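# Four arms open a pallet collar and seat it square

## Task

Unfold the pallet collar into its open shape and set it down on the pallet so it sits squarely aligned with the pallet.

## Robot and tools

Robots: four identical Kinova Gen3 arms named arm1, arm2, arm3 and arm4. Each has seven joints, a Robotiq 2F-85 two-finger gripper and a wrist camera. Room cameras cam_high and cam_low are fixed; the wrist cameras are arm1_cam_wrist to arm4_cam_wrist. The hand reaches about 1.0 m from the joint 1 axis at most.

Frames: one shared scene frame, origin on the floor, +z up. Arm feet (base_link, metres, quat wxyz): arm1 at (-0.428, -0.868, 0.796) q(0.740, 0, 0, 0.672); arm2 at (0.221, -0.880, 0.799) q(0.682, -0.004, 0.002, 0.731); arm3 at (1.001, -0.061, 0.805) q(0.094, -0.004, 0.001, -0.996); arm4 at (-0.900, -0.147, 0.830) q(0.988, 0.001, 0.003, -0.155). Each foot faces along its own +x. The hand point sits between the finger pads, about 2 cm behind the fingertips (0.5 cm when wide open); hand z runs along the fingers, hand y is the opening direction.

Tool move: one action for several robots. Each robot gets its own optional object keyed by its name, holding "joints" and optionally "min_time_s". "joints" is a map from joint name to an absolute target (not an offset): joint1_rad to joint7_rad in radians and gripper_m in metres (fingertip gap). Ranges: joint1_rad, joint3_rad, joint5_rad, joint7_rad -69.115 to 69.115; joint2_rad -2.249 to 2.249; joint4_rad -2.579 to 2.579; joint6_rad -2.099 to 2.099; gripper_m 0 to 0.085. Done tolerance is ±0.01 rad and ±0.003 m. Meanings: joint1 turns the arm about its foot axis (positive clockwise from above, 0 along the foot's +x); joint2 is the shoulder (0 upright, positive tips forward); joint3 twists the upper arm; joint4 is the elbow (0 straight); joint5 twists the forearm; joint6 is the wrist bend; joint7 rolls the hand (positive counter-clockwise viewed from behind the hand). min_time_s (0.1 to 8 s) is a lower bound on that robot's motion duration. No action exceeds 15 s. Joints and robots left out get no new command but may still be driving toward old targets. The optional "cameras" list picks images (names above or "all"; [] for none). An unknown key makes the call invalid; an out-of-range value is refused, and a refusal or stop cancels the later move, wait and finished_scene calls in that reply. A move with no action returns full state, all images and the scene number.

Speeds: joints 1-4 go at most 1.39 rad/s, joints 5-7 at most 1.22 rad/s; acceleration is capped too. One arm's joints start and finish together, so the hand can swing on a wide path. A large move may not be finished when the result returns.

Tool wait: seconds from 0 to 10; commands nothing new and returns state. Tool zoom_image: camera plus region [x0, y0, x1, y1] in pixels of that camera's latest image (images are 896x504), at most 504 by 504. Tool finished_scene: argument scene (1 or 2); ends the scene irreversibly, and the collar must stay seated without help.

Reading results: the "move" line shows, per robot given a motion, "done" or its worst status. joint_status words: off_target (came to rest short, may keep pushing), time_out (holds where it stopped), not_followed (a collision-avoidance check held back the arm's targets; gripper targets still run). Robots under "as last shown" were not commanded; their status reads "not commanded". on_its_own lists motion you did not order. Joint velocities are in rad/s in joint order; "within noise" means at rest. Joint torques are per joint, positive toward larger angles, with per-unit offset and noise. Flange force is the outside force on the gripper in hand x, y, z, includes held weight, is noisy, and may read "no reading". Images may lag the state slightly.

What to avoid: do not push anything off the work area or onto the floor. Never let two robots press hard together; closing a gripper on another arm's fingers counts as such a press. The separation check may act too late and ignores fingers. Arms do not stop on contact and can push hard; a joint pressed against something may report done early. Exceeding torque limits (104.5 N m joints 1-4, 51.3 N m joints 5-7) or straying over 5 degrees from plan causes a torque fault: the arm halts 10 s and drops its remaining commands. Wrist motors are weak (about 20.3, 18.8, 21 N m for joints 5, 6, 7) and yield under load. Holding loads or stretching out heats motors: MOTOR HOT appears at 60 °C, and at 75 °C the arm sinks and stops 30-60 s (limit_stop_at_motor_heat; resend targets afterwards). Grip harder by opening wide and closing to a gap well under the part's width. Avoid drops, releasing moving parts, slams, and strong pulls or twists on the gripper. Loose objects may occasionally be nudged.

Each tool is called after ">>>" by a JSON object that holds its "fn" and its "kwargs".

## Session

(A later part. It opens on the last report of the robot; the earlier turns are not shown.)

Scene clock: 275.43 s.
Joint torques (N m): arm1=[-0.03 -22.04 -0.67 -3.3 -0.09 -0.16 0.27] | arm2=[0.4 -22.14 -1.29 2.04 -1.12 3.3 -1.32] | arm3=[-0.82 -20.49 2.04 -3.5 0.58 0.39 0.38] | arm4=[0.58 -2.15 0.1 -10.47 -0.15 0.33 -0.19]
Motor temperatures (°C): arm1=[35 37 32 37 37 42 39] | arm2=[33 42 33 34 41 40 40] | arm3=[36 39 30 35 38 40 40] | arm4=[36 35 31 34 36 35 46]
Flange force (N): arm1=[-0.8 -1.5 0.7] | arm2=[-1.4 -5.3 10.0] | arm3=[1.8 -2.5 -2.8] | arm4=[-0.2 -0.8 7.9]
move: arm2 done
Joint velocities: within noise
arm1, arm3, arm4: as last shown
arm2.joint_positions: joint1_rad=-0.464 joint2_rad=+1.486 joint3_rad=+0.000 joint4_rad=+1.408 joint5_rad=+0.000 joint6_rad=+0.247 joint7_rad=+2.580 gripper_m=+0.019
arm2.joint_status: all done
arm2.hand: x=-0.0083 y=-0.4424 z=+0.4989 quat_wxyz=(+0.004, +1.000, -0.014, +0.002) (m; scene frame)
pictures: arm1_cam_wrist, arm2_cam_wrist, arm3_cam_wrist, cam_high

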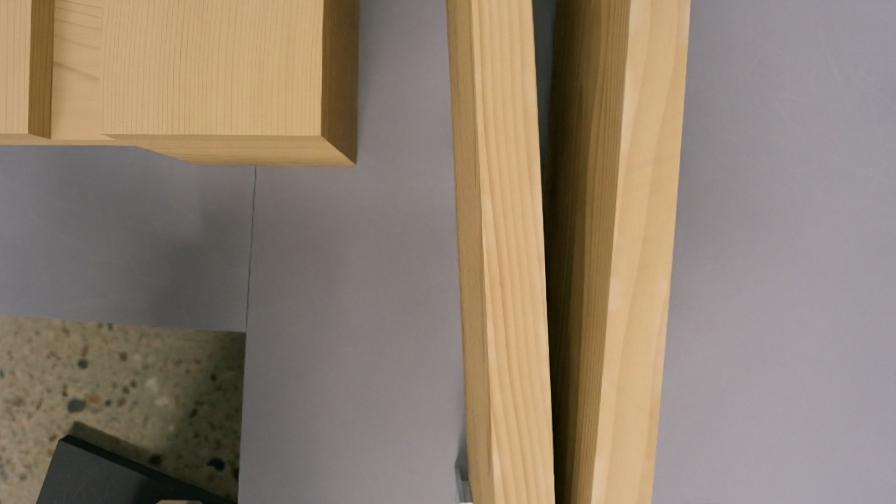

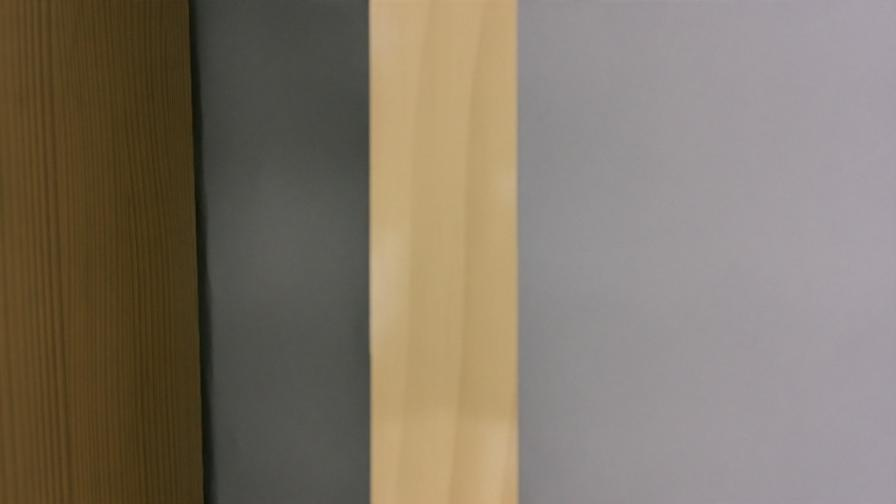

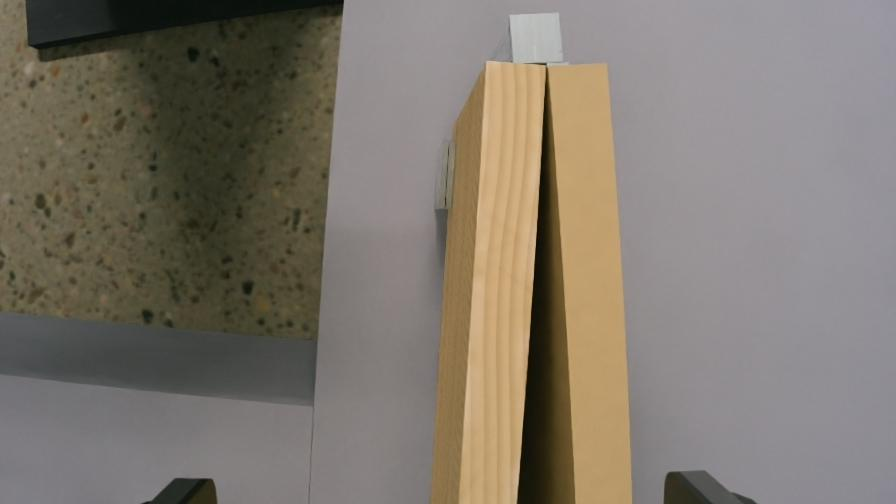

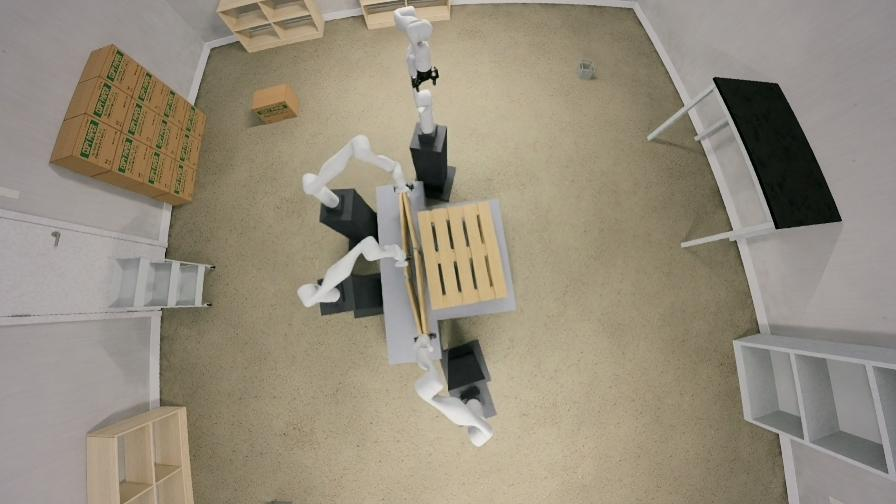

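>>> {"fn": "move", "kwargs": {"arm2": {"joints": {"joint1_rad": -0.4932, "joint2_rad": 1.4756, "joint4_rad": 1.4875, "joint6_rad": 0.1785, "joint7_rad": 2.5108}, "min_time_s": 2.5}, "arm1": {"joints": {"joint1_rad": -1.5, "joint2_rad": 0.3, "joint4_rad": 2.2, "joint6_rad": 0.6}, "min_time_s": 3}, "cameras": ["arm2_cam_wrist", "arm3_cam_wrist", "cam_low"]}}

Scene clock: 286.57 s.
Joint torques (N m): arm1=[0.02 -11.65 -0.98 -5.26 -0.02 -0.3 0.26] | arm2=[0.23 -24.61 -1.77 0.42 -1.46 1.9 -1.73] | arm3=[-0.75 -20.5 2.04 -3.47 0.59 0.45 0.39] | arm4=[0.61 -2.18 0.09 -10.48 -0.15 0.34 -0.16]
Motor temperatures (°C): arm1=[35 37 32 37 37 42 39] | arm2=[33 42 33 34 41 40 40] | arm3=[36 40 30 35 38 40 40] | arm4=[36 35 31 34 36 35 46]
Flange force (N): arm1=[-0.8 -1.3 -0.3] | arm2=[0.8 -3.5 12.3] | arm3=[1.9 -2.4 -2.6] | arm4=[-0.2 -0.8 7.9]
move: arm1 done; arm2 done
Joint velocities: within noise
arm1.joint_positions: joint1_rad=-1.500 joint2_rad=+0.300 joint3_rad=+0.000 joint4_rad=+2.200 joint5_rad=+0.000 joint6_rad=+0.600 joint7_rad=+3.011 gripper_m=+0.085
arm1.joint_status: all done
arm1.hand: x=-0.7451 y=-0.7889 z=+0.9193 quat_wxyz=(-0.015, +0.804, +0.594, -0.014) (m; scene frame)
arm2.joint_positions: joint1_rad=-0.493 joint2_rad=+1.476 joint3_rad=+0.000 joint4_rad=+1.488 joint5_rad=+0.000 joint6_rad=+0.178 joint7_rad=+2.511 gripper_m=+0.019
arm2.joint_status: all done
arm2.hand: x=-0.0094 y=-0.4674 z=+0.4991 quat_wxyz=(+0.004, +0.999, -0.034, +0.002) (m; scene frame)
arm3, arm4: as last shown
pictures: arm2_cam_wrist, arm3_cam_wrist, cam_low

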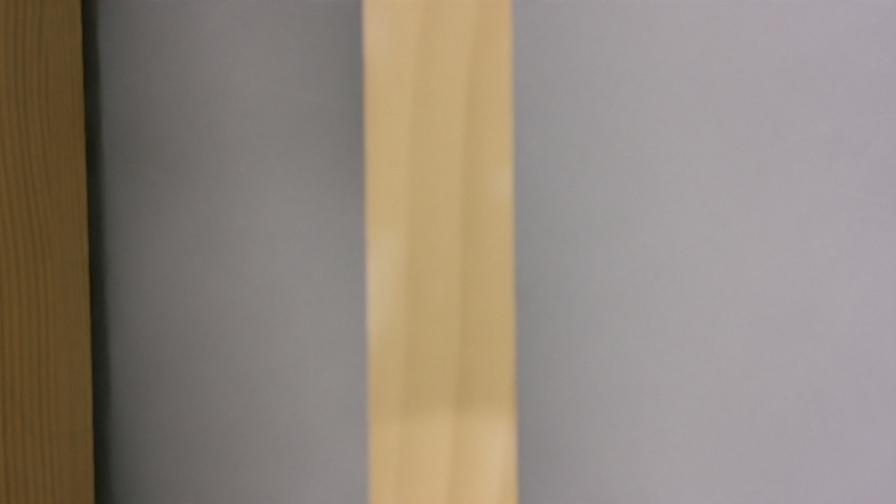

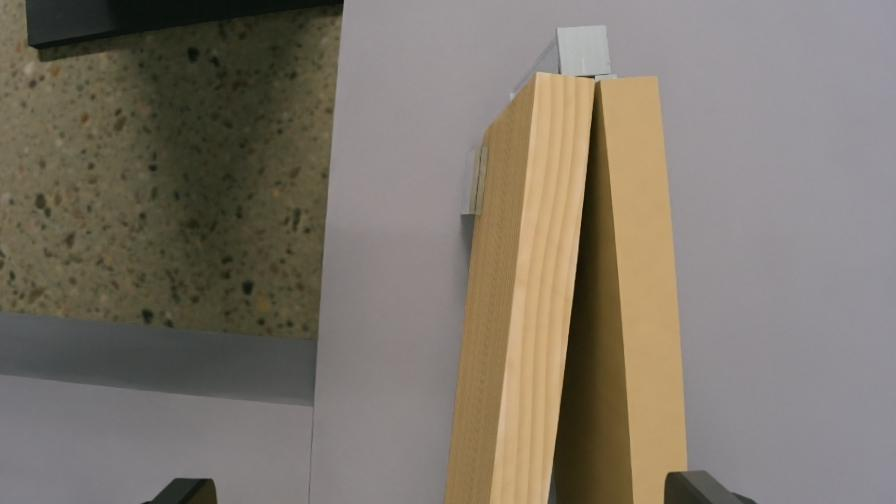

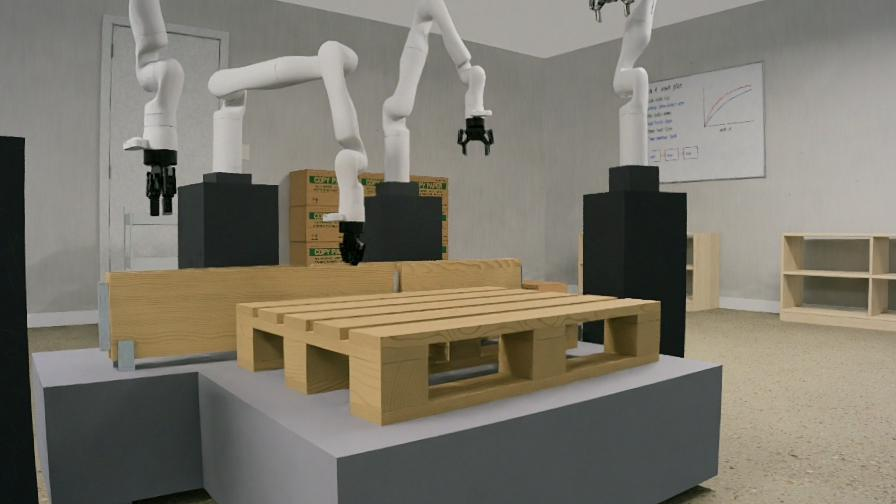

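>>> {"fn": "move", "kwargs": {"cameras": ["arm3_cam_wrist"]}}

Scene clock: 294.63 s.
Joint torques (N m): arm1=[-0.05 -11.71 -0.95 -5.27 -0.1 -0.3 0.29] | arm2=[0.3 -24.59 -1.73 0.39 -1.46 1.86 -1.74] | arm3=[-0.76 -20.58 1.99 -3.49 0.6 0.42 0.4] | arm4=[0.58 -2.13 0.06 -10.48 -0.16 0.32 -0.17]
Motor temperatures (°C): arm1=[35 36 32 37 37 42 39] | arm2=[33 43 33 34 41 40 40] | arm3=[36 40 30 35 38 40 40] | arm4=[36 35 31 34 36 35 46]
Flange force (N): arm1=[-0.7 -1.4 -0.1] | arm2=[0.7 -3.4 12.2] | arm3=[1.8 -2.3 -2.5] | arm4=[-0.1 -0.9 7.9]
Joint velocities: within noise
arm1.joint_positions: joint1_rad=-1.500 joint2_rad=+0.300 joint3_rad=+0.000 joint4_rad=+2.200 joint5_rad=+0.000 joint6_rad=+0.600 joint7_rad=+3.011 gripper_m=+0.085
arm1.joint_status: all done
arm1.hand: x=-0.7451 y=-0.7889 z=+0.9193 quat_wxyz=(-0.015, +0.804, +0.594, -0.014) (m; scene frame)
arm2.joint_positions: joint1_rad=-0.493 joint2_rad=+1.476 joint3_rad=+0.000 joint4_rad=+1.488 joint5_rad=+0.000 joint6_rad=+0.178 joint7_rad=+2.511 gripper_m=+0.019
arm2.joint_status: all done
arm2.hand: x=-0.0094 y=-0.4674 z=+0.4991 quat_wxyz=(+0.004, +0.999, -0.034, +0.002) (m; scene frame)
arm3.joint_positions: joint1_rad=-0.390 joint2_rad=+1.174 joint3_rad=+0.000 joint4_rad=+1.582 joint5_rad=+0.000 joint6_rad=+0.385 joint7_rad=+1.083 gripper_m=+0.085
arm3.joint_status: not commanded
arm3.hand: x=+0.5622 y=-0.3170 z=+0.6525 quat_wxyz=(+0.001, -0.999, -0.046, +0.004) (m; scene frame)
arm4.joint_positions: joint1_rad=-0.484 joint2_rad=-0.358 joint3_rad=-0.055 joint4_rad=+1.573 joint5_rad=-0.060 joint6_rad=+2.007 joint7_rad=+1.671 gripper_m=+0.085
arm4.joint_status: not commanded
arm4.hand: x=-0.7779 y=-0.1252 z=+1.3078 quat_wxyz=(+0.044, +0.173, -0.984, -0.017) (m; scene frame)
pictures: arm3_cam_wrist

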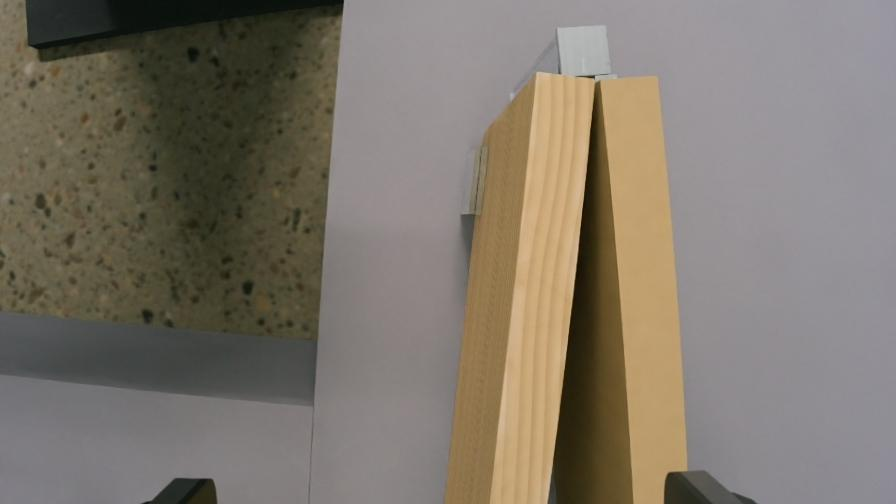

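>>> {"fn": "move", "kwargs": {"arm3": {"joints": {"joint1_rad": -0.4484, "joint2_rad": 1.4302, "joint4_rad": 1.1023, "joint6_rad": 0.6091, "joint7_rad": 1.0888, "gripper_m": 0.04}, "min_time_s": 3}, "cameras": ["arm3_cam_wrist", "cam_high"]}}

Scene clock: 300.57 s.
Joint torques (N m): arm1=[0.01 -11.66 -1.02 -5.22 -0.07 -0.3 0.26] | arm2=[0.29 -24.63 -1.68 0.4 -1.47 1.89 -1.71] | arm3=[-0.7 -23.68 2.14 -5.2 0.59 0.46 0.39] | arm4=[0.64 -2.13 0.09 -10.48 -0.16 0.31 -0.15]
Motor temperatures (°C): arm1=[35 36 32 37 37 42 39] | arm2=[33 43 33 34 41 40 40] | arm3=[36 40 30 35 38 40 40] | arm4=[36 35 31 34 36 35 46]
Flange force (N): arm1=[-0.8 -1.5 -0.3] | arm2=[0.7 -3.4 12.4] | arm3=[3.1 -2.7 -2.9] | arm4=[-0.1 -0.7 7.9]
move: arm3 done
Joint velocities: within noise
arm1, arm2, arm4: as last shown
arm3.joint_positions: joint1_rad=-0.448 joint2_rad=+1.430 joint3_rad=+0.000 joint4_rad=+1.102 joint5_rad=+0.000 joint6_rad=+0.609 joint7_rad=+1.089 gripper_m=+0.040
arm3.joint_status: all done
arm3.hand: x=+0.5048 y=-0.3958 z=+0.5829 quat_wxyz=(+0.001, -0.997, -0.078, +0.004) (m; scene frame)
pictures: arm3_cam_wrist, cam_high

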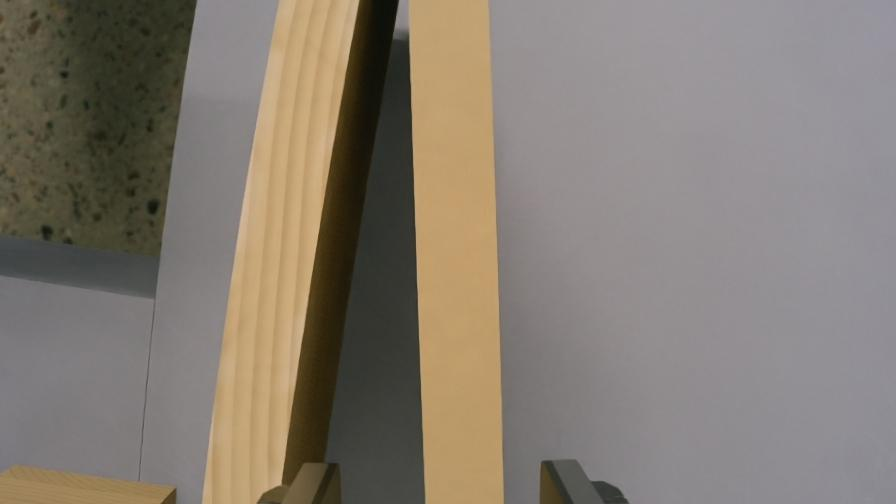

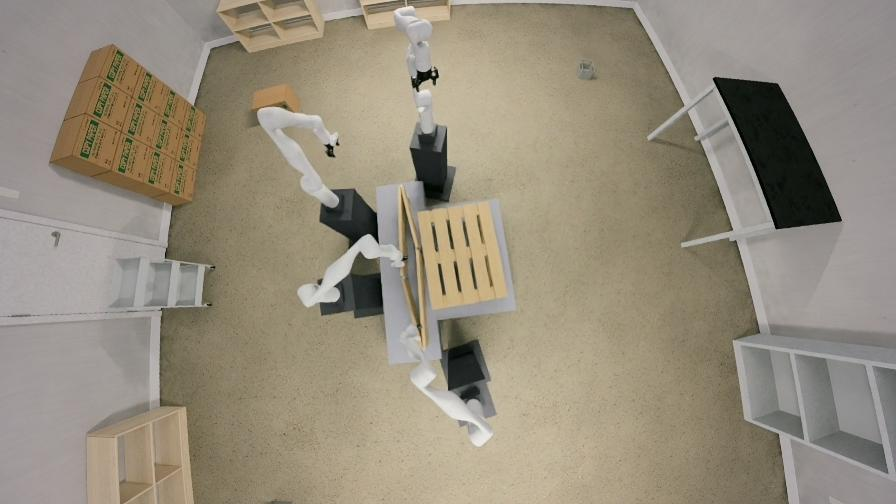

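>>> {"fn": "move", "kwargs": {"arm3": {"joints": {"joint1_rad": -0.4565, "joint2_rad": 1.5051, "joint4_rad": 1.0308, "joint6_rad": 0.6057, "joint7_rad": 1.0987, "gripper_m": 0.038}, "min_time_s": 1.5}, "cameras": ["arm3_cam_wrist"]}}

Scene clock: 305.27 s.
Joint torques (N m): arm1=[-0.05 -11.68 -0.96 -5.18 -0.03 -0.33 0.28] | arm2=[0.26 -24.65 -1.77 0.36 -1.47 1.86 -1.75] | arm3=[-0.74 -23.73 2.08 -5.2 0.57 0.42 0.41] | arm4=[0.6 -2.14 0.07 -10.49 -0.15 0.32 -0.18]
Motor temperatures (°C): arm1=[35 36 32 37 37 42 39] | arm2=[33 43 33 34 41 40 40] | arm3=[36 40 30 35 38 40 40] | arm4=[36 35 31 34 36 35 46]
Flange force (N): arm1=[-0.7 -1.7 -0.5] | arm2=[0.8 -3.4 12.3] | arm3=[3.3 -2.7 -3.4] | arm4=[-0.1 -0.9 7.9]
move: arm3 done
Joint velocities: within noise
arm1, arm2, arm4: as last shown
arm3.joint_positions: joint1_rad=-0.456 joint2_rad=+1.505 joint3_rad=+0.000 joint4_rad=+1.031 joint5_rad=+0.000 joint6_rad=+0.606 joint7_rad=+1.099 gripper_m=+0.038
arm3.joint_status: all done
arm3.hand: x=+0.5053 y=-0.4012 z=+0.5510 quat_wxyz=(+0.001, -0.996, -0.086, +0.004) (m; scene frame)
pictures: arm3_cam_wrist

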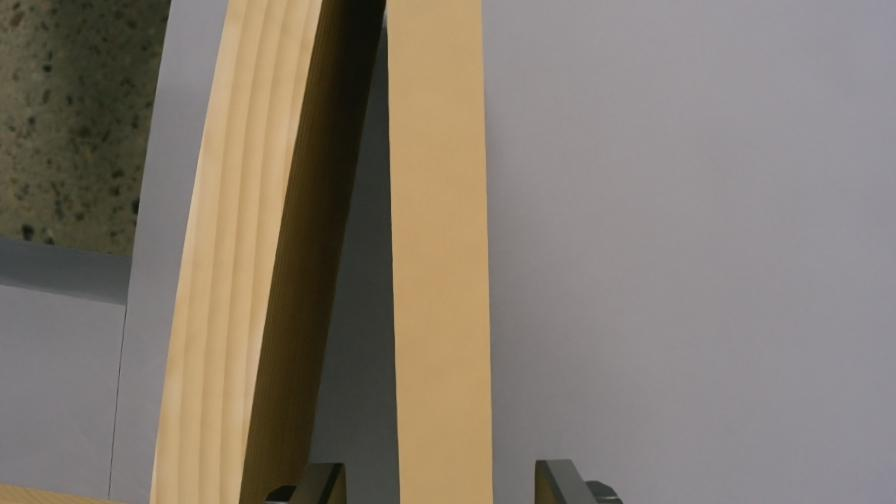

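>>> {"fn": "move", "kwargs": {"arm3": {"joints": {"joint1_rad": -0.4580, "joint2_rad": 1.5703, "joint4_rad": 0.9692, "joint6_rad": 0.6021, "joint7_rad": 1.1100}, "min_time_s": 1.5}, "cameras": ["arm3_cam_wrist"]}}

>>> {"fn": "move", "kwargs": {"arm3": {"joints": {"joint2_rad": 1.6217, "joint4_rad": 0.9157, "joint6_rad": 0.6042}, "min_time_s": 1.5}, "cameras": ["arm3_cam_wrist"]}}

Scene clock: 308.17 s.
Joint torques (N m): arm1=[-0.05 -11.68 -0.92 -5.26 -0.03 -0.28 0.28] | arm2=[0.27 -24.62 -1.71 0.41 -1.47 1.88 -1.7] | arm3=[-0.76 -23.82 2.15 -5.13 0.55 0.41 0.36] | arm4=[0.58 -2.17 0.1 -10.48 -0.15 0.3 -0.18]
Motor temperatures (°C): arm1=[35 36 32 37 37 42 39] | arm2=[33 43 33 34 41 40 40] | arm3=[36 40 30 35 38 40 40] | arm4=[36 35 31 34 36 35 46]
Flange force (N): arm1=[-0.7 -1.4 -0.1] | arm2=[0.7 -3.4 12.3] | arm3=[3.1 -2.7 -3.4] | arm4=[-0.2 -0.8 7.8]
move: arm3 done
Joint velocities: within noise
arm1, arm2, arm4: as last shown
arm3.joint_positions: joint1_rad=-0.458 joint2_rad=+1.570 joint3_rad=+0.000 joint4_rad=+0.969 joint5_rad=+0.000 joint6_rad=+0.602 joint7_rad=+1.110 gripper_m=+0.038
arm3.joint_status: all done
arm3.hand: x=+0.5056 y=-0.4019 z=+0.5229 quat_wxyz=(+0.001, -0.996, -0.093, +0.004) (m; scene frame)
pictures: arm3_cam_wrist

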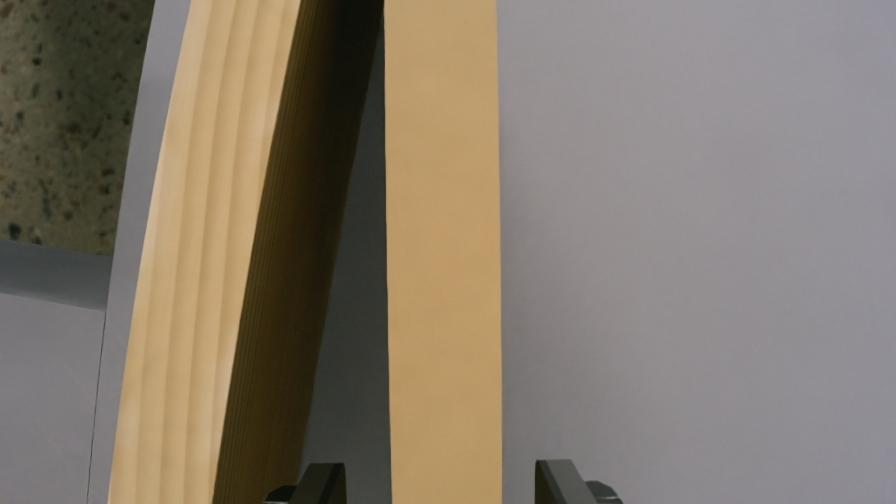

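Scene clock: 309.97 s.
Joint torques (N m): arm1=[0.02 -11.74 -0.98 -5.27 -0.1 -0.27 0.28] | arm2=[0.28 -24.61 -1.73 0.33 -1.46 1.87 -1.73] | arm3=[-0.74 -23.91 2.02 -5.16 0.52 0.4 0.4] | arm4=[0.59 -2.16 0.07 -10.5 -0.14 0.3 -0.17]
Motor temperatures (°C): arm1=[35 36 32 37 37 42 39] | arm2=[33 43 33 34 41 40 40] | arm3=[36 40 30 35 38 40 40] | arm4=[36 35 31 34 36 35 46]
Flange force (N): arm1=[-0.9 -1.4 0.0] | arm2=[0.9 -3.2 12.1] | arm3=[3.2 -2.6 -3.4] | arm4=[-0.1 -0.8 7.9]
move: arm3 done
Joint velocities: within noise
arm1, arm2, arm4: as last shown
arm3.joint_positions: joint1_rad=-0.458 joint2_rad=+1.622 joint3_rad=+0.000 joint4_rad=+0.916 joint5_rad=+0.000 joint6_rad=+0.604 joint7_rad=+1.110 gripper_m=+0.038
arm3.joint_status: all done
arm3.hand: x=+0.5054 y=-0.4019 z=+0.5016 quat_wxyz=(+0.001, -0.996, -0.093, +0.004) (m; scene frame)
pictures: arm3_cam_wrist

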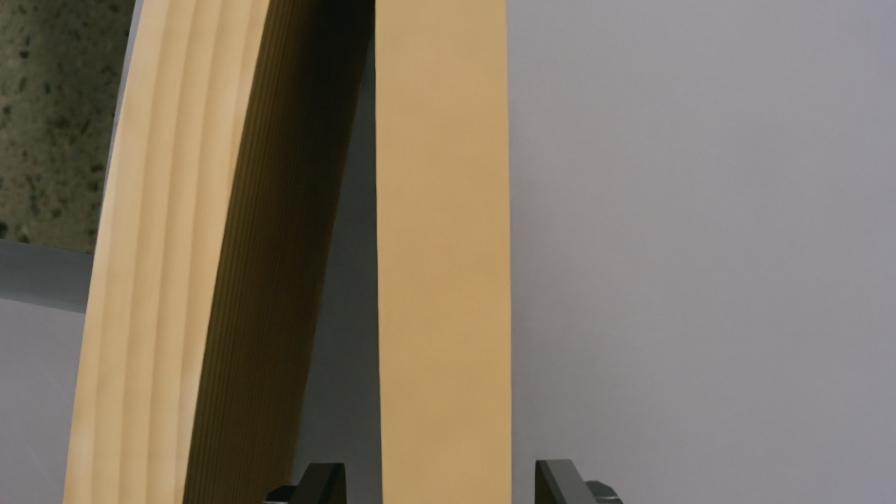

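>>> {"fn": "move", "kwargs": {"arm3": {"joints": {"joint1_rad": -0.4597, "joint7_rad": 1.1090, "gripper_m": 0.042}}}}

>>> {"fn": "move", "kwargs": {"arm3": {"joints": {"gripper_m": 0.005}}, "cameras": ["arm3_cam_wrist"]}}

Scene clock: 312.30 s.
Joint torques (N m): arm1=[-0.03 -11.7 -0.98 -5.25 -0.05 -0.28 0.25] | arm2=[0.25 -24.64 -1.72 0.38 -1.45 1.87 -1.71] | arm3=[-0.87 -23.83 2.16 -5.17 0.56 0.4 0.45] | arm4=[0.59 -2.17 0.09 -10.46 -0.14 0.32 -0.17]
Motor temperatures (°C): arm1=[35 36 32 37 37 42 39] | arm2=[33 43 33 34 41 40 40] | arm3=[36 40 30 35 38 40 40] | arm4=[36 35 31 34 36 35 46]
Flange force (N): arm1=[-0.7 -1.4 -0.1] | arm2=[0.8 -3.4 12.3] | arm3=[3.3 -2.9 -3.7] | arm4=[-0.2 -0.8 7.7]
move: arm3 done
Joint velocities: within noise
arm1, arm2, arm4: as last shown
arm3.joint_positions: joint1_rad=-0.460 joint2_rad=+1.622 joint3_rad=+0.000 joint4_rad=+0.916 joint5_rad=+0.000 joint6_rad=+0.604 joint7_rad=+1.109 gripper_m=+0.042
arm3.joint_status: all done
arm3.hand: x=+0.5060 y=-0.4027 z=+0.5016 quat_wxyz=(+0.001, -0.996, -0.093, +0.004) (m; scene frame)
pictures: none

Scene clock: 313.07 s.
Joint torques (N m): arm1=[0.02 -11.66 -0.93 -5.31 -0.11 -0.25 0.28] | arm2=[0.27 -25.62 -0.92 -1.07 -1.12 0.74 -1.49] | arm3=[-0.74 -21 1.47 -4.13 0.19 0.5 0.35] | arm4=[0.62 -2.13 0.12 -10.47 -0.16 0.34 -0.17]
Motor temperatures (°C): arm1=[35 36 32 37 37 42 39] | arm2=[33 43 33 34 41 40 40] | arm3=[36 40 30 35 38 40 40] | arm4=[36 35 31 34 36 35 46]
Flange force (N): arm1=[-0.9 -1.1 0.0] | arm2=[1.0 -2.1 11.3] | arm3=[2.7 -2.5 -7.9] | arm4=[-0.2 -0.7 7.9]
move: arm3 off_target
Joint velocities: within noise
arm1, arm2, arm4: as last shown
arm3.joint_positions: joint1_rad=-0.460 joint2_rad=+1.622 joint3_rad=+0.000 joint4_rad=+0.916 joint5_rad=+0.000 joint6_rad=+0.604 joint7_rad=+1.109 gripper_m=+0.018
arm3.joint_status: gripper_m off_target (ended at +0.018, target +0.005)
arm3.hand: x=+0.5060 y=-0.4027 z=+0.5017 quat_wxyz=(+0.001, -0.996, -0.093, +0.004) (m; scene frame)
pictures: arm3_cam_wrist

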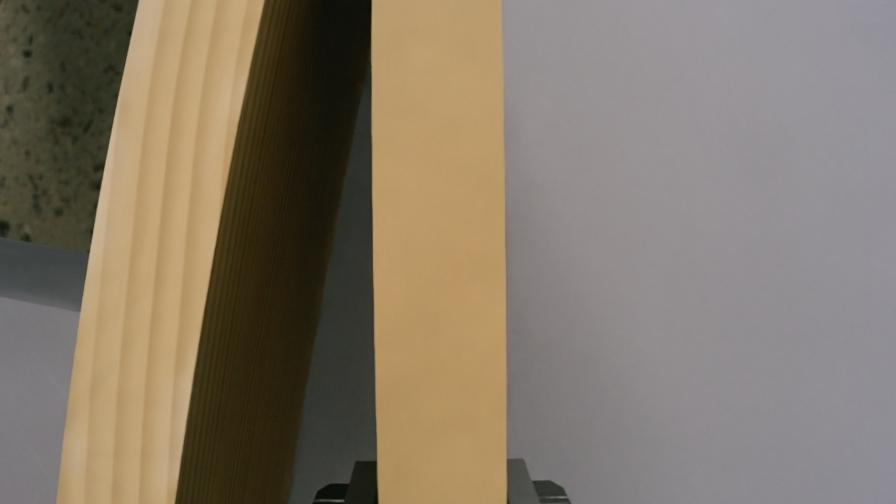

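>>> {"fn": "move", "kwargs": {"arm4": {"joints": {"joint1_rad": 0.0686, "joint2_rad": 1.283, "joint3_rad": 0.0, "joint4_rad": 1.3413, "joint5_rad": 0.0, "joint6_rad": 0.5173, "joint7_rad": 2.1148}, "min_time_s": 4.5}, "cameras": ["arm4_cam_wrist"]}}

Scene clock: 324.43 s.
Joint torques (N m): arm1=[-0.05 -11.73 -0.94 -5.22 -0.04 -0.23 0.33] | arm2=[0.28 -25.6 -0.9 -1.1 -1.1 0.75 -1.48] | arm3=[-0.74 -20.66 1.33 -3.89 0.17 0.59 0.35] | arm4=[0.63 -24.13 0.53 -6.39 -0.07 0.14 -0.16]
Motor temperatures (°C): arm1=[35 36 32 37 37 42 39] | arm2=[33 43 33 34 41 40 40] | arm3=[36 40 30 35 38 40 40] | arm4=[36 35 31 34 36 35 46]
Flange force (N): arm1=[-0.9 -1.5 0.1] | arm2=[1.1 -1.9 11.2] | arm3=[2.3 -2.3 -8.1] | arm4=[6.9 5.7 -2.1]
move: arm4 done
Joint velocities: within noise
arm1, arm2, arm3: as last shown
arm3.hand: x=+0.5060 y=-0.4027 z=+0.5016 quat_wxyz=(+0.001, -0.996, -0.093, +0.004) (m; scene frame)
arm4.joint_positions: joint1_rad=+0.069 joint2_rad=+1.283 joint3_rad=+0.000 joint4_rad=+1.341 joint5_rad=+0.000 joint6_rad=+0.517 joint7_rad=+2.115 gripper_m=+0.085
arm4.joint_status: all done
arm4.hand: x=-0.3906 y=-0.3769 z=+0.6467 quat_wxyz=(+0.002, +0.082, -0.997, -0.001) (m; scene frame)
pictures: arm4_cam_wrist

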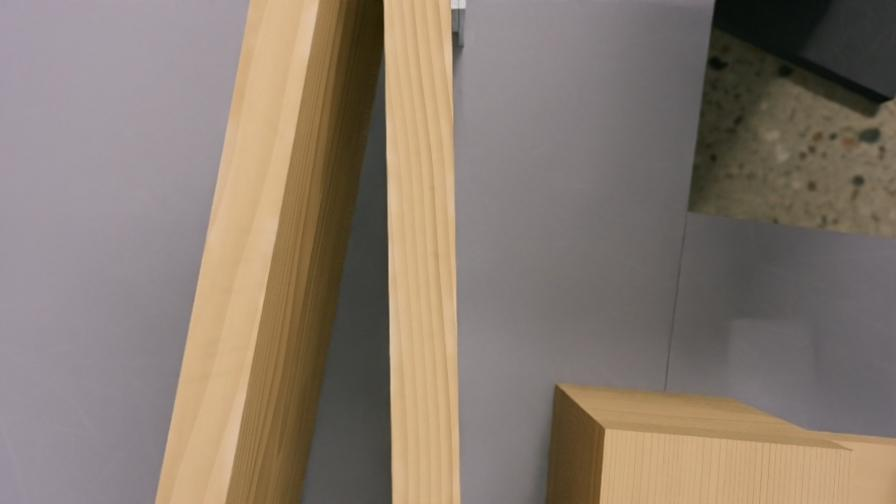

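>>> {"fn": "move", "kwargs": {"arm4": {"joints": {"joint1_rad": 0.2055, "joint2_rad": 1.2012, "joint4_rad": 1.7079, "joint6_rad": 0.2326, "joint7_rad": 2.2517}, "min_time_s": 2}, "cameras": ["arm4_cam_wrist"]}}

Scene clock: 330.10 s.
Joint torques (N m): arm1=[-0.06 -11.73 -0.99 -5.23 -0.06 -0.29 0.27] | arm2=[0.25 -25.59 -0.92 -1.09 -1.1 0.75 -1.52] | arm3=[-0.84 -20.67 1.35 -3.84 0.17 0.57 0.37] | arm4=[0.64 -21.28 0.55 -3.94 -0.05 0.13 -0.18]
Motor temperatures (°C): arm1=[35 35 32 37 37 42 39] | arm2=[33 43 33 34 41 40 40] | arm3=[36 40 30 35 38 40 40] | arm4=[36 35 31 34 36 35 46]
Flange force (N): arm1=[-0.6 -1.5 -0.1] | arm2=[1.2 -2.0 11.2] | arm3=[1.9 -2.3 -8.0] | arm4=[4.6 5.6 -1.7]
move: arm4 done
Joint velocities: within noise
arm1.joint_positions: joint1_rad=-1.500 joint2_rad=+0.300 joint3_rad=+0.000 joint4_rad=+2.200 joint5_rad=+0.000 joint6_rad=+0.600 joint7_rad=+3.011 gripper_m=+0.085
arm1.joint_status: not commanded
arm1.hand: x=-0.7451 y=-0.7889 z=+0.9193 quat_wxyz=(-0.015, +0.804, +0.594, -0.014) (m; scene frame)
arm2.joint_positions: joint1_rad=-0.493 joint2_rad=+1.476 joint3_rad=+0.000 joint4_rad=+1.488 joint5_rad=+0.000 joint6_rad=+0.178 joint7_rad=+2.511 gripper_m=+0.019
arm2.joint_status: not commanded
arm2.hand: x=-0.0094 y=-0.4674 z=+0.4991 quat_wxyz=(+0.004, +0.999, -0.034, +0.002) (m; scene frame)
arm3: as last shown
arm4.joint_positions: joint1_rad=+0.206 joint2_rad=+1.201 joint3_rad=+0.000 joint4_rad=+1.708 joint5_rad=+0.000 joint6_rad=+0.233 joint7_rad=+2.252 gripper_m=+0.085
arm4.joint_status: all done
arm4.hand: x=-0.5087 y=-0.3979 z=+0.6471 quat_wxyz=(+0.002, +0.082, -0.997, -0.001) (m; scene frame)
pictures: arm4_cam_wrist

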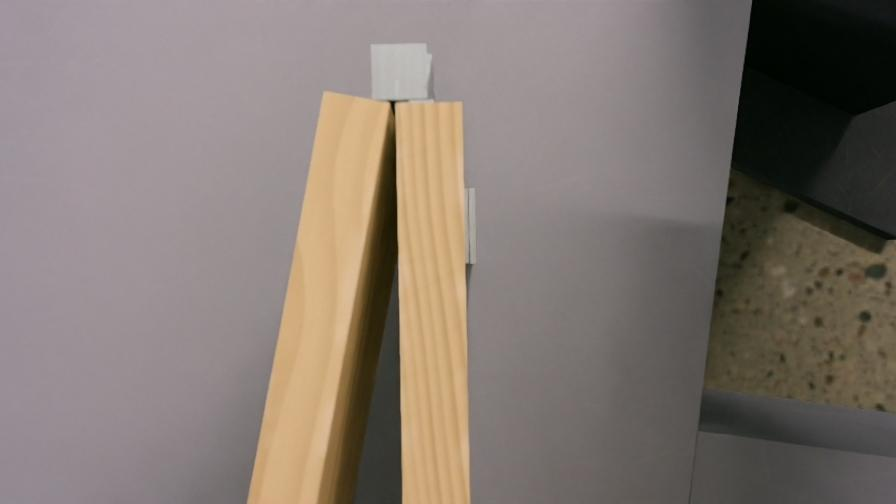

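>>> {"fn": "move", "kwargs": {"arm4": {"joints": {"joint1_rad": 0.0793, "joint2_rad": 1.4518, "joint4_rad": 1.2097, "joint6_rad": 0.4801, "joint7_rad": 2.1425, "gripper_m": 0.044}, "min_time_s": 3}, "cameras": ["arm4_cam_wrist"]}}

Scene clock: 336.17 s.
Joint torques (N m): arm1=[0.04 -11.64 -0.96 -5.23 -0.06 -0.26 0.23] | arm2=[0.27 -25.59 -0.94 -1.1 -1.13 0.74 -1.51] | arm3=[-0.76 -20.68 1.35 -3.91 0.17 0.59 0.38] | arm4=[0.61 -24.54 0.54 -6.16 -0.09 0.1 -0.19]
Motor temperatures (°C): arm1=[35 35 32 37 37 42 39] | arm2=[33 43 33 34 41 40 40] | arm3=[36 40 30 35 38 40 40] | arm4=[36 35 31 34 36 35 46]
Flange force (N): arm1=[-0.8 -1.3 -0.2] | arm2=[1.1 -2.0 11.2] | arm3=[2.3 -2.3 -8.1] | arm4=[7.3 6.1 -3.5]
move: arm4 done
Joint velocities: within noise
arm1, arm2, arm3: as last shown
arm4.joint_positions: joint1_rad=+0.079 joint2_rad=+1.452 joint3_rad=+0.000 joint4_rad=+1.210 joint5_rad=+0.000 joint6_rad=+0.480 joint7_rad=+2.143 gripper_m=+0.044
arm4.joint_status: all done
arm4.hand: x=-0.3897 y=-0.3837 z=+0.5716 quat_wxyz=(+0.002, +0.091, -0.996, -0.001) (m; scene frame)
pictures: arm4_cam_wrist

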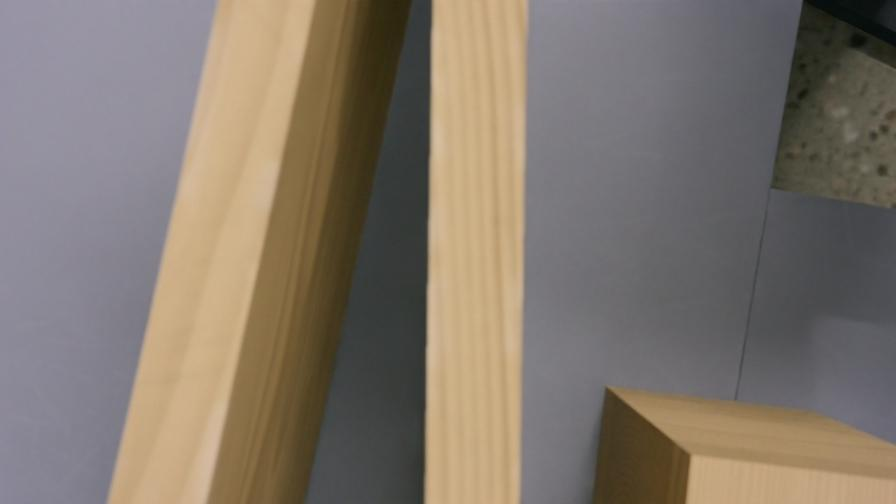

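>>> {"fn": "wait", "kwargs": {"seconds": 0.5, "cameras": ["arm4_cam_wrist"]}}

Scene clock: 337.13 s.
Joint torques (N m): arm1=[-0.04 -11.72 -0.92 -5.23 0.01 -0.26 0.23] | arm2=[0.26 -25.61 -0.91 -1.04 -1.11 0.76 -1.51] | arm3=[-0.75 -20.62 1.29 -3.88 0.15 0.62 0.36] | arm4=[0.64 -24.52 0.55 -6.14 -0.08 0.09 -0.17]
Motor temperatures (°C): arm1=[35 35 32 37 37 42 39] | arm2=[33 43 33 34 41 40 40] | arm3=[36 40 30 35 38 40 40] | arm4=[36 35 31 34 36 35 46]
Flange force (N): arm1=[-0.5 -1.5 0.0] | arm2=[1.0 -2.2 11.4] | arm3=[2.4 -2.4 -8.2] | arm4=[7.1 6.1 -3.5]
Joint velocities: within noise
arm1.joint_positions: joint1_rad=-1.500 joint2_rad=+0.300 joint3_rad=+0.000 joint4_rad=+2.200 joint5_rad=+0.000 joint6_rad=+0.600 joint7_rad=+3.011 gripper_m=+0.085
arm1.joint_status: not commanded
arm1.hand: x=-0.7451 y=-0.7889 z=+0.9193 quat_wxyz=(-0.015, +0.804, +0.594, -0.014) (m; scene frame)
arm2.joint_positions: joint1_rad=-0.493 joint2_rad=+1.476 joint3_rad=+0.000 joint4_rad=+1.488 joint5_rad=+0.000 joint6_rad=+0.178 joint7_rad=+2.511 gripper_m=+0.019
arm2.joint_status: not commanded
arm2.hand: x=-0.0094 y=-0.4674 z=+0.4991 quat_wxyz=(+0.004, +0.999, -0.034, +0.002) (m; scene frame)
arm3.joint_positions: joint1_rad=-0.460 joint2_rad=+1.622 joint3_rad=+0.000 joint4_rad=+0.916 joint5_rad=+0.000 joint6_rad=+0.604 joint7_rad=+1.109 gripper_m=+0.018
arm3.joint_status: not commanded
arm3.hand: x=+0.5060 y=-0.4027 z=+0.5016 quat_wxyz=(+0.001, -0.996, -0.093, +0.004) (m; scene frame)
arm4.joint_positions: joint1_rad=+0.079 joint2_rad=+1.452 joint3_rad=+0.000 joint4_rad=+1.210 joint5_rad=+0.000 joint6_rad=+0.480 joint7_rad=+2.143 gripper_m=+0.044
arm4.joint_status: all done
arm4.hand: x=-0.3897 y=-0.3837 z=+0.5716 quat_wxyz=(+0.002, +0.091, -0.996, -0.001) (m; scene frame)
wait: 0.50 s; at rest from the start
pictures: arm4_cam_wrist

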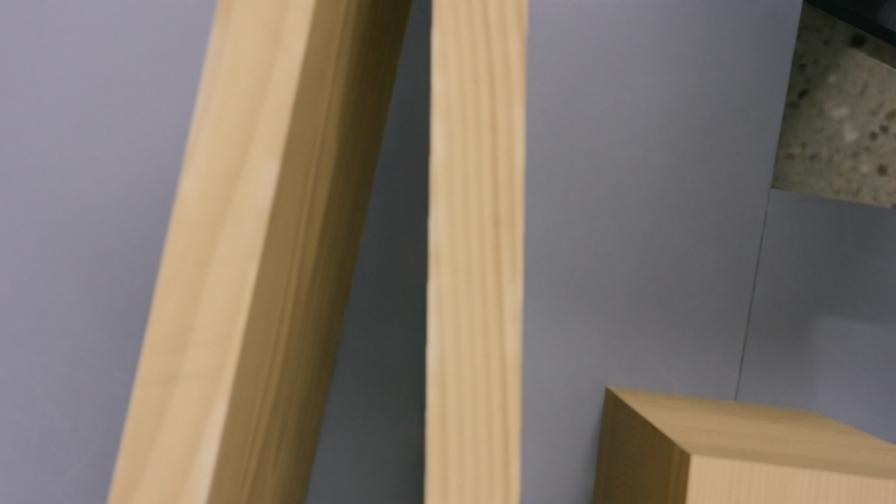

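>>> {"fn": "move", "kwargs": {"arm4": {"joints": {"joint1_rad": 0.0713, "joint2_rad": 1.532, "joint4_rad": 1.1391, "joint6_rad": 0.4705, "joint7_rad": 2.1215}, "min_time_s": 1.5}, "cameras": ["arm4_cam_wrist"]}}

Scene clock: 340.83 s.
Joint torques (N m): arm1=[-0.08 -11.66 -1.06 -5.2 -0.09 -0.3 0.32] | arm2=[0.28 -25.6 -0.94 -1.06 -1.11 0.76 -1.49] | arm3=[-0.88 -20.67 1.39 -3.88 0.15 0.6 0.36] | arm4=[0.64 -24.56 0.57 -5.98 -0.06 0.11 -0.16]
Motor temperatures (°C): arm1=[35 35 32 37 37 42 39] | arm2=[33 43 33 34 41 40 40] | arm3=[36 40 30 35 38 40 40] | arm4=[36 36 31 34 36 35 46]
Flange force (N): arm1=[-0.7 -1.5 -0.3] | arm2=[1.0 -2.0 11.3] | arm3=[2.2 -2.5 -8.1] | arm4=[7.2 6.0 -4.0]
move: arm4 done
Joint velocities: within noise
arm1, arm2, arm3: as last shown
arm4.joint_positions: joint1_rad=+0.071 joint2_rad=+1.532 joint3_rad=+0.000 joint4_rad=+1.139 joint5_rad=+0.000 joint6_rad=+0.471 joint7_rad=+2.122 gripper_m=+0.044
arm4.joint_status: all done
arm4.hand: x=-0.3881 y=-0.3795 z=+0.5366 quat_wxyz=(+0.002, +0.084, -0.996, -0.001) (m; scene frame)
pictures: arm4_cam_wrist

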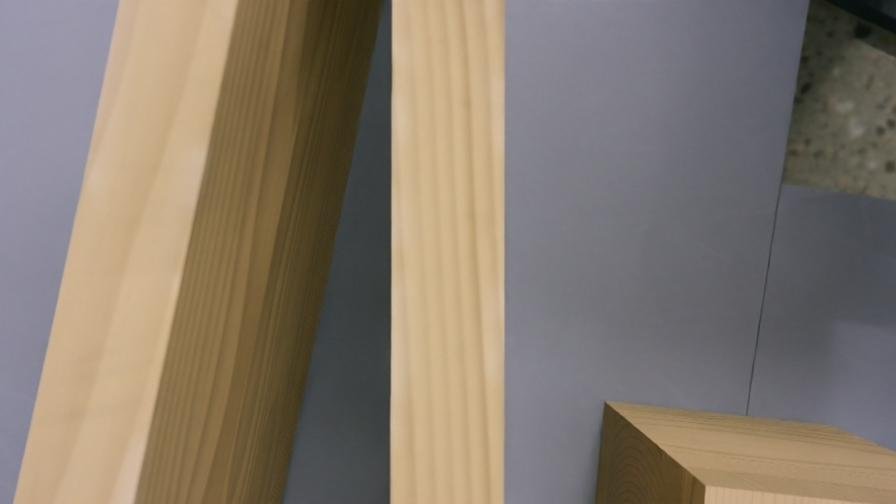

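>>> {"fn": "move", "kwargs": {"arm4": {"joints": {"joint2_rad": 1.603, "joint4_rad": 1.0683, "joint6_rad": 0.4703}, "min_time_s": 1.5}, "cameras": ["arm4_cam_wrist"]}}

Scene clock: 343.17 s.
Joint torques (N m): arm1=[0.01 -11.69 -0.91 -5.24 -0.08 -0.3 0.3] | arm2=[0.27 -25.63 -0.94 -1.07 -1.12 0.75 -1.49] | arm3=[-0.82 -20.67 1.36 -3.92 0.18 0.67 0.34] | arm4=[0.63 -24.52 0.56 -6.03 -0.07 0.12 -0.16]
Motor temperatures (°C): arm1=[35 35 32 37 37 42 39] | arm2=[33 43 33 34 41 40 40] | arm3=[36 40 30 35 38 40 40] | arm4=[36 36 31 34 36 35 46]
Flange force (N): arm1=[-1.0 -1.4 -0.2] | arm2=[1.1 -2.0 11.3] | arm3=[2.7 -2.7 -8.2] | arm4=[7.8 6.3 -4.9]
move: arm4 done
Joint velocities: within noise
arm1, arm2, arm3: as last shown
arm4.joint_positions: joint1_rad=+0.071 joint2_rad=+1.603 joint3_rad=+0.000 joint4_rad=+1.068 joint5_rad=+0.000 joint6_rad=+0.470 joint7_rad=+2.122 gripper_m=+0.044
arm4.joint_status: all done
arm4.hand: x=-0.3882 y=-0.3795 z=+0.5066 quat_wxyz=(+0.002, +0.084, -0.996, -0.001) (m; scene frame)
pictures: arm4_cam_wrist

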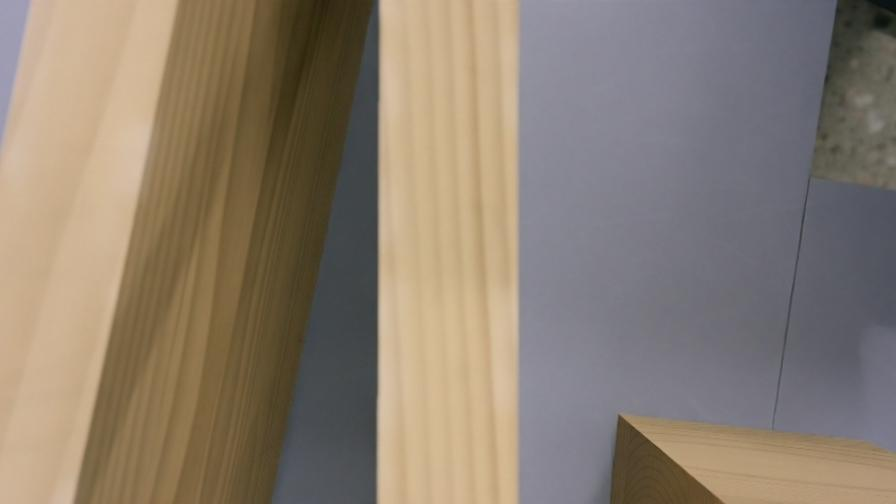

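>>> {"fn": "move", "kwargs": {"arm4": {"joints": {"gripper_m": 0.005}}, "cameras": ["arm4_cam_wrist", "cam_low"]}}

Scene clock: 346.03 s.
Joint torques (N m): arm1=[-0.13 -11.64 -0.97 -5.33 -0.02 -0.31 0.3] | arm2=[0.61 -25.96 -0.17 -0.95 -0.82 0.79 -1.27] | arm3=[-0.97 -21.45 1.49 -4.34 0.26 0.49 0.25] | arm4=[0.05 -19.54 -0.13 -4.88 -0.39 -0.1 -0.38]
Motor temperatures (°C): arm1=[35 35 32 37 37 42 39] | arm2=[33 44 33 34 41 40 40] | arm3=[36 40 30 35 38 40 40] | arm4=[36 36 31 34 36 35 46]
Flange force (N): arm1=[-0.5 -1.1 -0.3] | arm2=[-0.2 -1.7 12.4] | arm3=[2.8 -3.2 -7.4] | arm4=[8.4 5.0 -14.0]
move: arm4 off_target
Joint velocities: within noise
arm1, arm3: as last shown
arm2.joint_positions: joint1_rad=-0.493 joint2_rad=+1.476 joint3_rad=+0.000 joint4_rad=+1.487 joint5_rad=+0.000 joint6_rad=+0.178 joint7_rad=+2.511 gripper_m=+0.019
arm2.joint_status: not commanded
arm2.hand: x=-0.0095 y=-0.4674 z=+0.4991 quat_wxyz=(+0.004, +0.999, -0.034, +0.002) (m; scene frame)
arm4.joint_positions: joint1_rad=+0.071 joint2_rad=+1.603 joint3_rad=+0.000 joint4_rad=+1.068 joint5_rad=+0.000 joint6_rad=+0.470 joint7_rad=+2.122 gripper_m=+0.018
arm4.joint_status: gripper_m off_target (ended at +0.018, target +0.005)
arm4.hand: x=-0.3881 y=-0.3795 z=+0.5067 quat_wxyz=(+0.002, +0.084, -0.996, -0.001) (m; scene frame)
pictures: arm4_cam_wrist, cam_low

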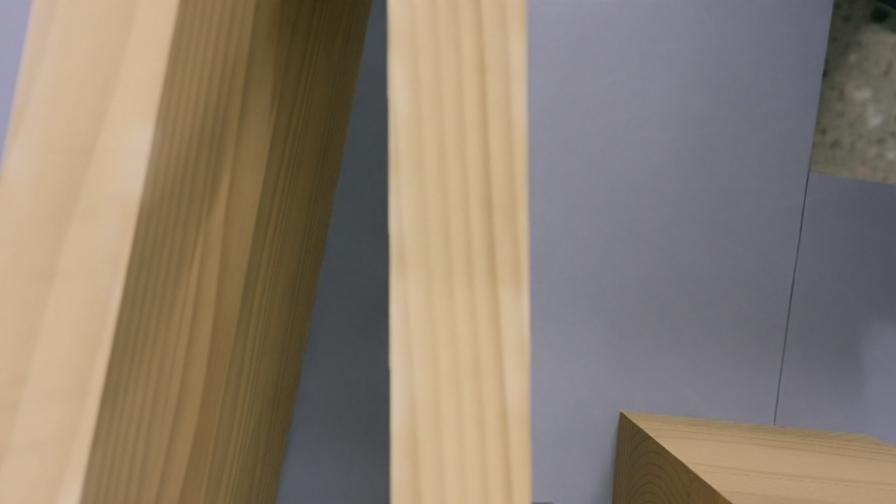

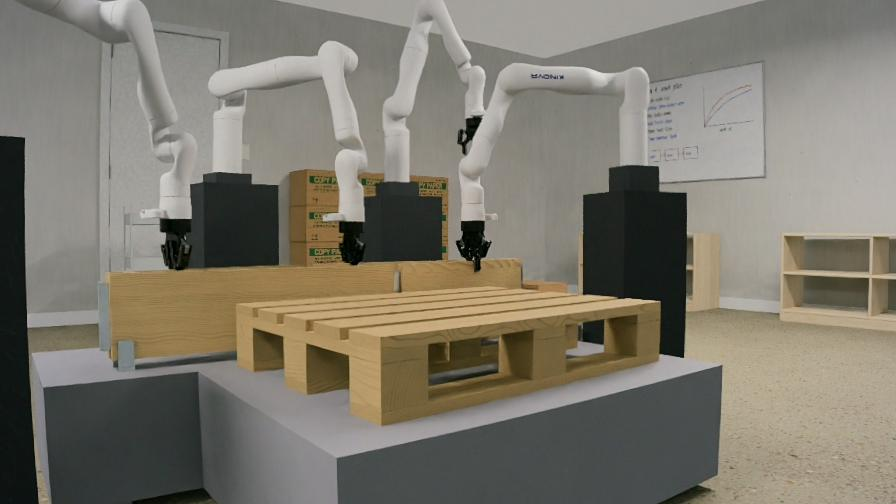

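>>> {"fn": "move", "kwargs": {"arm2": {"joints": {"joint2_rad": 1.4055, "joint4_rad": 1.5453, "joint6_rad": 0.1908}, "min_time_s": 2}, "arm3": {"joints": {"joint2_rad": 1.5497, "joint4_rad": 0.9895, "joint6_rad": 0.6024}, "min_time_s": 2}, "arm4": {"joints": {"joint2_rad": 1.532, "joint4_rad": 1.1391, "joint6_rad": 0.4705}, "min_time_s": 2}, "cameras": ["cam_low"]}}

Scene clock: 366.17 s.
Joint torques (N m): arm1=[-0.03 -11.7 -0.94 -5.23 -0.06 -0.25 0.26] | arm2=[1.68 -28.22 0.99 -2.77 -0.86 -0.25 -1.35] | arm3=[-0.02 -35.52 3.27 -8.07 0.84 0.63 0.28] | arm4=[1.9 -35.98 1.54 -8.6 -0.2 0.22 -0.4]
Motor temperatures (°C): arm1=[35 35 32 37 37 42 39] | arm2=[33 44 33 34 40 40 40] | arm3=[36 41 30 35 38 40 40] | arm4=[36 36 31 34 36 35 46]
Flange force (N): arm1=[-0.7 -1.4 0.0] | arm2=[-0.9 0.9 14.1] | arm3=[1.6 -0.9 17.4] | arm4=[5.6 7.0 16.9]
move: arm2 done; arm3 done; arm4 done
Joint velocities: within noise
arm1: as last shown
arm2.joint_positions: joint1_rad=-0.493 joint2_rad=+1.405 joint3_rad=+0.000 joint4_rad=+1.545 joint5_rad=+0.000 joint6_rad=+0.191 joint7_rad=+2.511 gripper_m=+0.019
arm2.joint_status: all done
arm2.hand: x=-0.0096 y=-0.4672 z=+0.5291 quat_wxyz=(+0.004, +0.999, -0.034, +0.002) (m; scene frame)
arm3.joint_positions: joint1_rad=-0.460 joint2_rad=+1.550 joint3_rad=+0.000 joint4_rad=+0.989 joint5_rad=+0.000 joint6_rad=+0.602 joint7_rad=+1.109 gripper_m=+0.018
arm3.joint_status: all done
arm3.hand: x=+0.5063 y=-0.4027 z=+0.5316 quat_wxyz=(+0.001, -0.996, -0.093, +0.004) (m; scene frame)
arm4.joint_positions: joint1_rad=+0.071 joint2_rad=+1.532 joint3_rad=+0.000 joint4_rad=+1.139 joint5_rad=+0.000 joint6_rad=+0.471 joint7_rad=+2.122 gripper_m=+0.018
arm4.joint_status: all done
arm4.hand: x=-0.3881 y=-0.3795 z=+0.5365 quat_wxyz=(+0.002, +0.084, -0.996, -0.001) (m; scene frame)
pictures: cam_low

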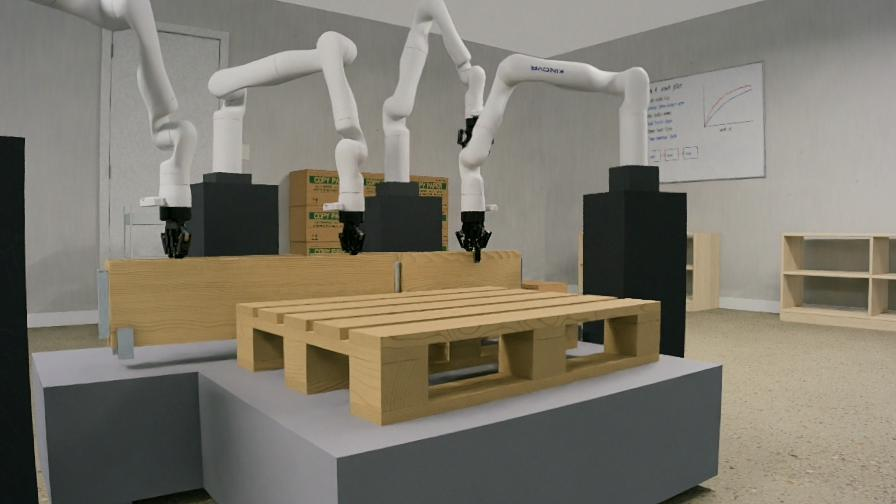

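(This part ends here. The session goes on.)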